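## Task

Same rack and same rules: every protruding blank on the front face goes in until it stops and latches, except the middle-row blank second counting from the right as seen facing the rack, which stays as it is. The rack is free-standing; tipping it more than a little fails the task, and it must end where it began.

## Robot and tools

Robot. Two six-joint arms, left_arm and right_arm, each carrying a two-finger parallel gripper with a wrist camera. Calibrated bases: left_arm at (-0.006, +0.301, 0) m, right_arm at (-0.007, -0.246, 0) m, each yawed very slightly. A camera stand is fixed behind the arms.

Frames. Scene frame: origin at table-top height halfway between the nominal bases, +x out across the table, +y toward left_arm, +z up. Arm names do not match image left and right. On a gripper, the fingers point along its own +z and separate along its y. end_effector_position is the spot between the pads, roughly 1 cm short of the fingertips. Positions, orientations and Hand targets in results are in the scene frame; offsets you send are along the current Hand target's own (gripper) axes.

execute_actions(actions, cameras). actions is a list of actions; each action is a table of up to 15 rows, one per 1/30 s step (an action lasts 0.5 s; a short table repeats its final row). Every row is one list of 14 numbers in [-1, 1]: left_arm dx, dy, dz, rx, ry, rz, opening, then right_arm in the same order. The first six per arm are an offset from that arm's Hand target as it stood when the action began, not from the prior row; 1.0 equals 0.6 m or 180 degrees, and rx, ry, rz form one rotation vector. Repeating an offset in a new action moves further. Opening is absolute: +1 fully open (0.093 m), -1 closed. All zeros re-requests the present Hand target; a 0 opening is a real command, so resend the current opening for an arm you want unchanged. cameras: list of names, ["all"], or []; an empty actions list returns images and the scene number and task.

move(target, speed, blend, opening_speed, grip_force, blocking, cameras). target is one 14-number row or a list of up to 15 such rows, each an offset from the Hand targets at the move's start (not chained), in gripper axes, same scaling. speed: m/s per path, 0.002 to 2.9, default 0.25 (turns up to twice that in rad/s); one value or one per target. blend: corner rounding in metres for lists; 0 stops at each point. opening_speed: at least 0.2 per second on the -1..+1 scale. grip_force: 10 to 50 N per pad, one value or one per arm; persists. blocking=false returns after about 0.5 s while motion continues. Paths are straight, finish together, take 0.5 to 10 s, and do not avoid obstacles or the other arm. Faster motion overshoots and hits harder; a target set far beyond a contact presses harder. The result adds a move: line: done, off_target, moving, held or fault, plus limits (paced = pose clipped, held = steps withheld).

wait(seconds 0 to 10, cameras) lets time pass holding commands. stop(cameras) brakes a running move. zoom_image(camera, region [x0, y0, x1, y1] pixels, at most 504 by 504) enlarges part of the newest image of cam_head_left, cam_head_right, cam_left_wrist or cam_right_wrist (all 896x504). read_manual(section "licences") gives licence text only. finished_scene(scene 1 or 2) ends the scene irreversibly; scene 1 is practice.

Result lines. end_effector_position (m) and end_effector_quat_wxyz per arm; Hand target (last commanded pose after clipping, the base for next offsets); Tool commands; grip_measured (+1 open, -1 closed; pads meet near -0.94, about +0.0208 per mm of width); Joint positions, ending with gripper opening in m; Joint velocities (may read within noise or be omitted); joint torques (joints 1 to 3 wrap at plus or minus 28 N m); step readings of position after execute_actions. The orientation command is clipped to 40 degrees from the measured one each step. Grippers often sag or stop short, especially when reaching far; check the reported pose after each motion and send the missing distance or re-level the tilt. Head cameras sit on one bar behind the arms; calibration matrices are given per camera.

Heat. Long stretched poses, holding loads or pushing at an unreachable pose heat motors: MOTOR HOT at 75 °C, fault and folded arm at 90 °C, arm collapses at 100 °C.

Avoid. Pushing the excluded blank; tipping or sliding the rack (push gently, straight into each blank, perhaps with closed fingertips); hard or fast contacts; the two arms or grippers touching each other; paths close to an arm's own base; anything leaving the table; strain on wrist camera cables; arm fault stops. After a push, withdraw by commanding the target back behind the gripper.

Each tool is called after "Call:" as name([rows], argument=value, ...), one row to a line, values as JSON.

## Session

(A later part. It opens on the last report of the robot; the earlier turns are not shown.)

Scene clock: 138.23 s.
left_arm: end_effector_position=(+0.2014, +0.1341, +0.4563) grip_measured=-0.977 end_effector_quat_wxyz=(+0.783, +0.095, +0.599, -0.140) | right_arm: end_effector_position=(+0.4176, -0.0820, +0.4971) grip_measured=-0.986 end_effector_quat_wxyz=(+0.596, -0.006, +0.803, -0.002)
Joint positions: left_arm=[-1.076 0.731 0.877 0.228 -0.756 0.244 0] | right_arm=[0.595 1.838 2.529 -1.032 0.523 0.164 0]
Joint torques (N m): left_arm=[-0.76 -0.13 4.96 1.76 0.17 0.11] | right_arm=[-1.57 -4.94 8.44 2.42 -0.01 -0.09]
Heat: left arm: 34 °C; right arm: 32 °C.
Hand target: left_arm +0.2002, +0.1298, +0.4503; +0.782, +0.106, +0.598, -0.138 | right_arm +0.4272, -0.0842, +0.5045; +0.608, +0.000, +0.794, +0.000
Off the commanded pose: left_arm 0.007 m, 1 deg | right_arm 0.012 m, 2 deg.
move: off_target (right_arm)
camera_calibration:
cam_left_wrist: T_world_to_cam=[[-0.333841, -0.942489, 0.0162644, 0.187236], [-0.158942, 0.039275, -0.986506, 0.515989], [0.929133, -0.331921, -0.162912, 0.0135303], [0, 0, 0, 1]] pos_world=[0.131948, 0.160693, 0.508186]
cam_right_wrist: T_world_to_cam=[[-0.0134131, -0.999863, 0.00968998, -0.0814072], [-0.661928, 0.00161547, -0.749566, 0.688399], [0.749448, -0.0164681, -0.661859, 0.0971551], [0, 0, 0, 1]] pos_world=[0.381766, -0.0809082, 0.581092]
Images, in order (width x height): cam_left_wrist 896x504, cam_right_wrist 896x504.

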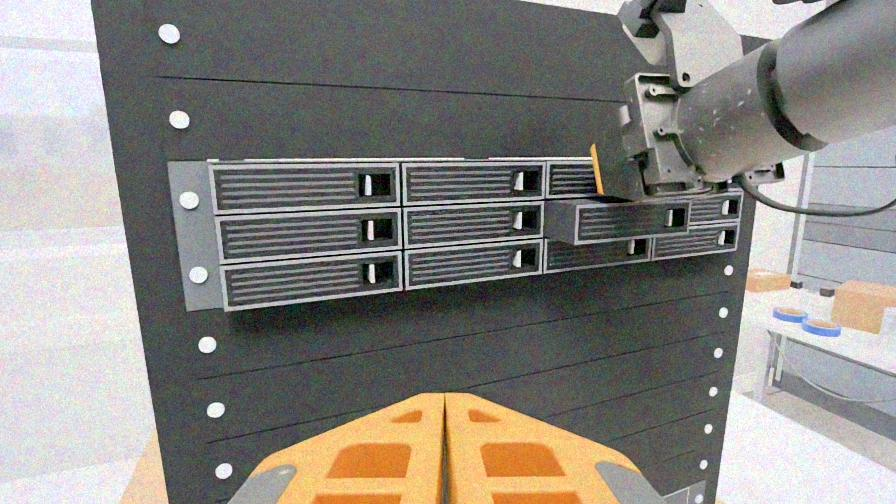

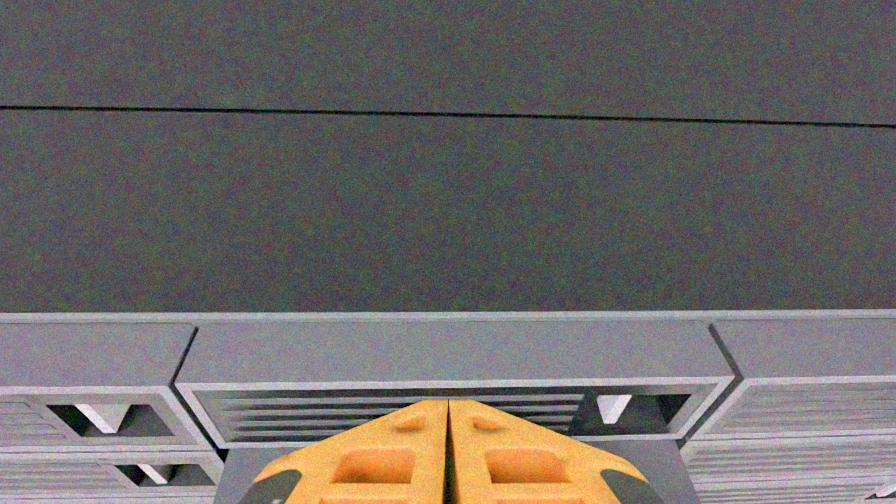

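Call:
move([
  [0, 0, 0, 0, 0, 0, -1, -0.00086, 0, 0.00322, 0, 0, 0, -1],
  [0, 0, 0, 0, 0, 0, -1, 0.02105, 0, -0.09788, 0, 0, 0, -1],
], speed=[0.03, 0.1], blend=[0, 0], cameras=["all"])

Call:
zoom_image(camera="cam_left_wrist", region=[380, 130, 760, 310])

Call:
zoom_image(camera="cam_left_wrist", region=[180, 130, 560, 320])

Scene clock: 147.97 s.
left_arm: end_effector_position=(+0.2014, +0.1341, +0.4563) grip_measured=-0.977 end_effector_quat_wxyz=(+0.783, +0.095, +0.599, -0.140) | right_arm: end_effector_position=(+0.3735, -0.0818, +0.4981) grip_measured=-0.986 end_effector_quat_wxyz=(+0.597, -0.011, +0.802, -0.010)
Joint positions: left_arm=[-1.076 0.731 0.877 0.228 -0.756 0.244 0] | right_arm=[0.684 1.669 2.32 -1.009 0.615 0.183 0]
Joint torques (N m): left_arm=[-0.66 -0.21 5.05 1.75 0.2 0.09] | right_arm=[0.72 -7.83 5.46 2.2 0.13 0.22]
Heat: left arm: 34 °C; right arm: 33 °C.
Hand target: left_arm +0.2002, +0.1298, +0.4503; +0.782, +0.106, +0.598, -0.138 | right_arm +0.3672, -0.0841, +0.5074; +0.608, +0.000, +0.794, +0.000
Off the commanded pose: left_arm 0.007 m, 1 deg | right_arm 0.012 m, 2 deg.
move: off_target (right_arm)
camera_calibration:
cam_left_wrist: T_world_to_cam=[[-0.333841, -0.942489, 0.0162644, 0.187236], [-0.158942, 0.039275, -0.986506, 0.515989], [0.929133, -0.331921, -0.162912, 0.0135303], [0, 0, 0, 1]] pos_world=[0.131948, 0.160693, 0.508186]
cam_right_wrist: T_world_to_cam=[[-0.015171, -0.999498, 0.0278242, -0.0900667], [-0.659564, -0.0109111, -0.751569, 0.658937], [0.751495, -0.0297539, -0.659067, 0.127713], [0, 0, 0, 1]] pos_world=[0.337268, -0.0790318, 0.581914]

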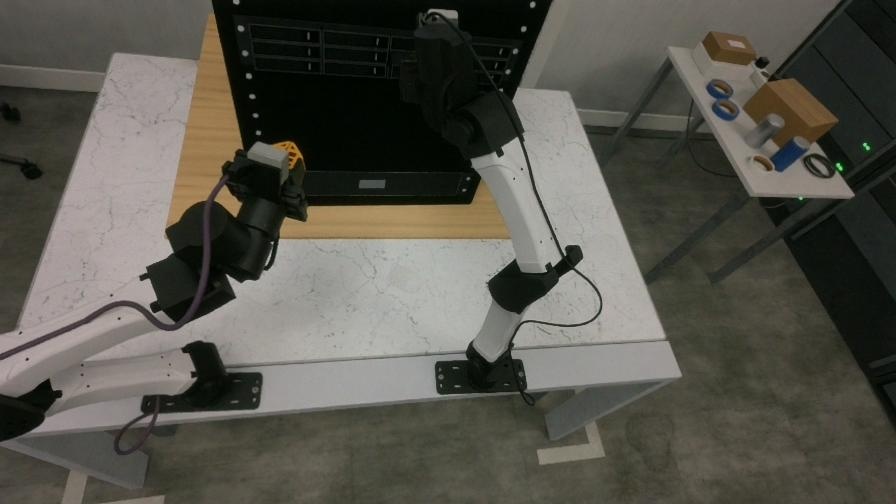

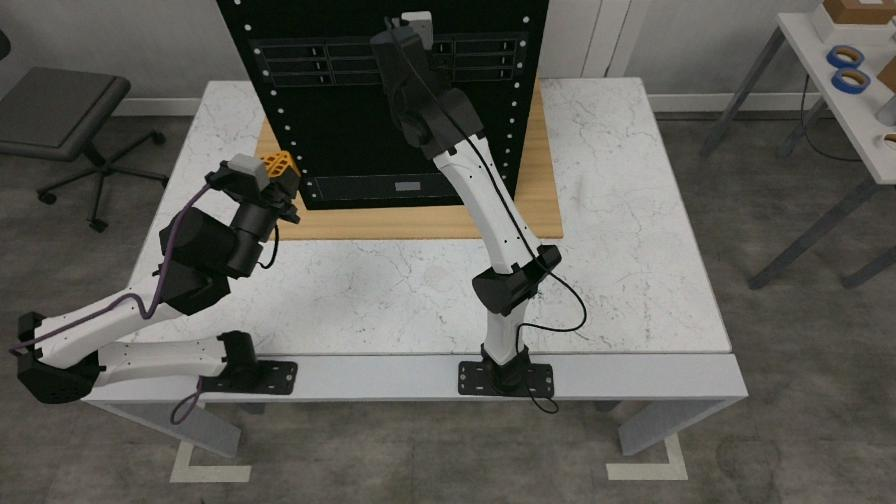

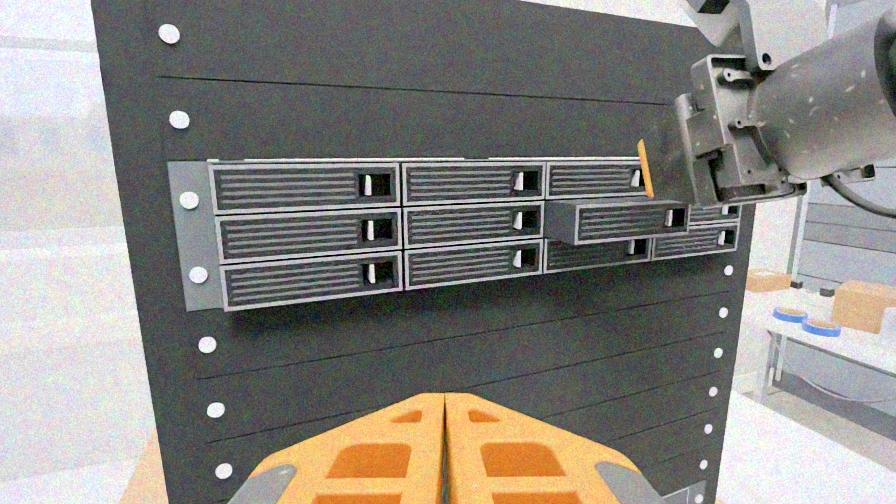

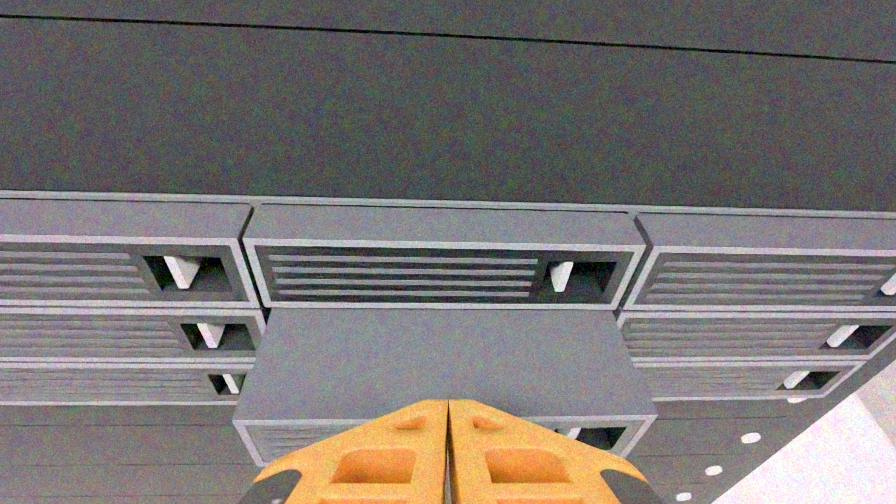

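Scaled by 1.326 from the camera's 896x504 image, which has a finer 1280x720 frame.

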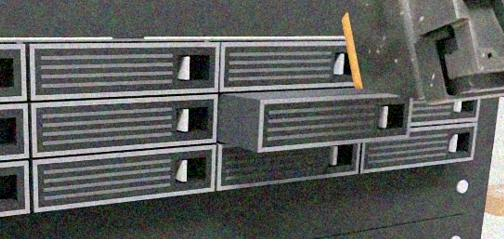

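Scaled by 1.326 from the camera's 896x504 image, which has a finer 1280x720 frame.

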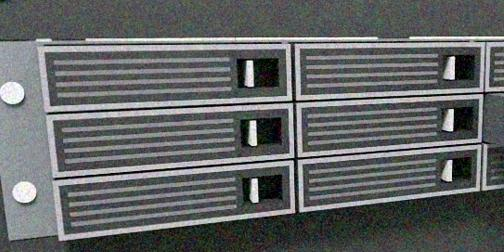

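Call:
zoom_image(camera="cam_left_wrist", region=[180, 150, 300, 320])

Call:
zoom_image(camera="cam_left_wrist", region=[360, 150, 480, 310])

Call:
zoom_image(camera="cam_right_wrist", region=[200, 180, 340, 330])

Call:
zoom_image(camera="cam_right_wrist", region=[580, 180, 720, 330])

Scaled by 2.965 from the camera's 896x504 image, which has a finer 1280x720 frame.

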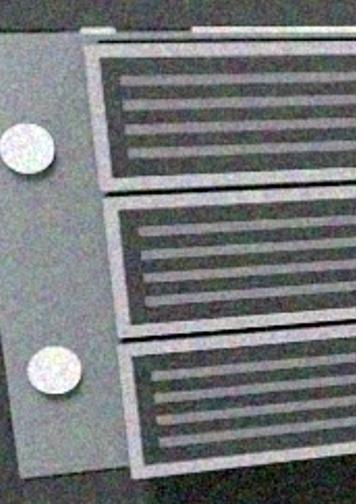

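Scaled by 3.150 from the camera's 896x504 image, which has a finer 1280x720 frame.

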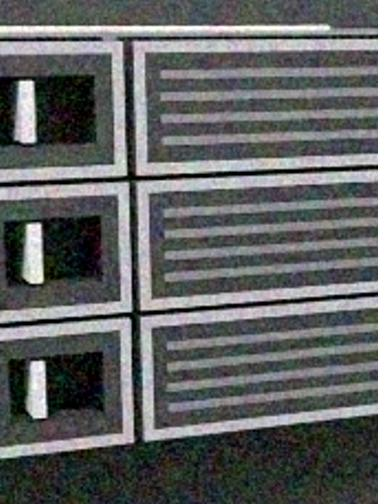

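Scaled by 3.360 from the camera's 896x504 image, which has a finer 1280x720 frame.

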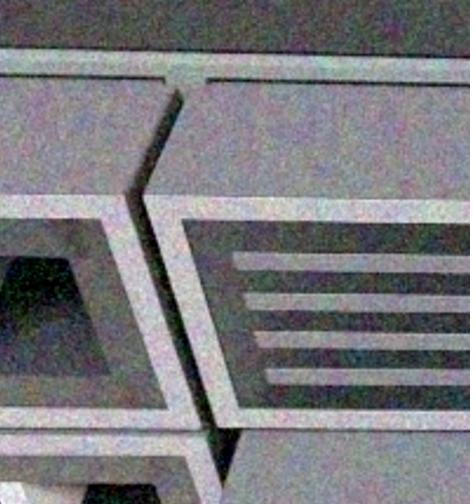

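Scaled by 3.360 from the camera's 896x504 image, which has a finer 1280x720 frame.

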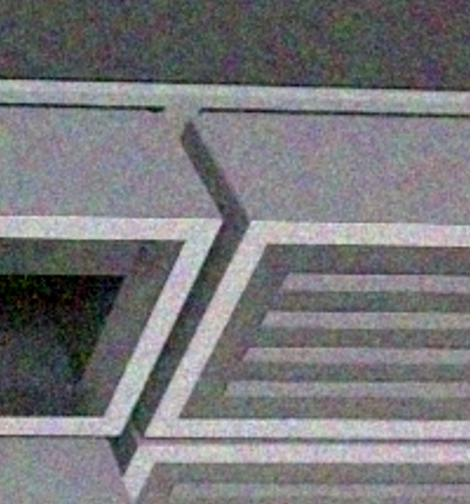

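Call:
finished_scene(scene=2)

The scene is finished: the task was done.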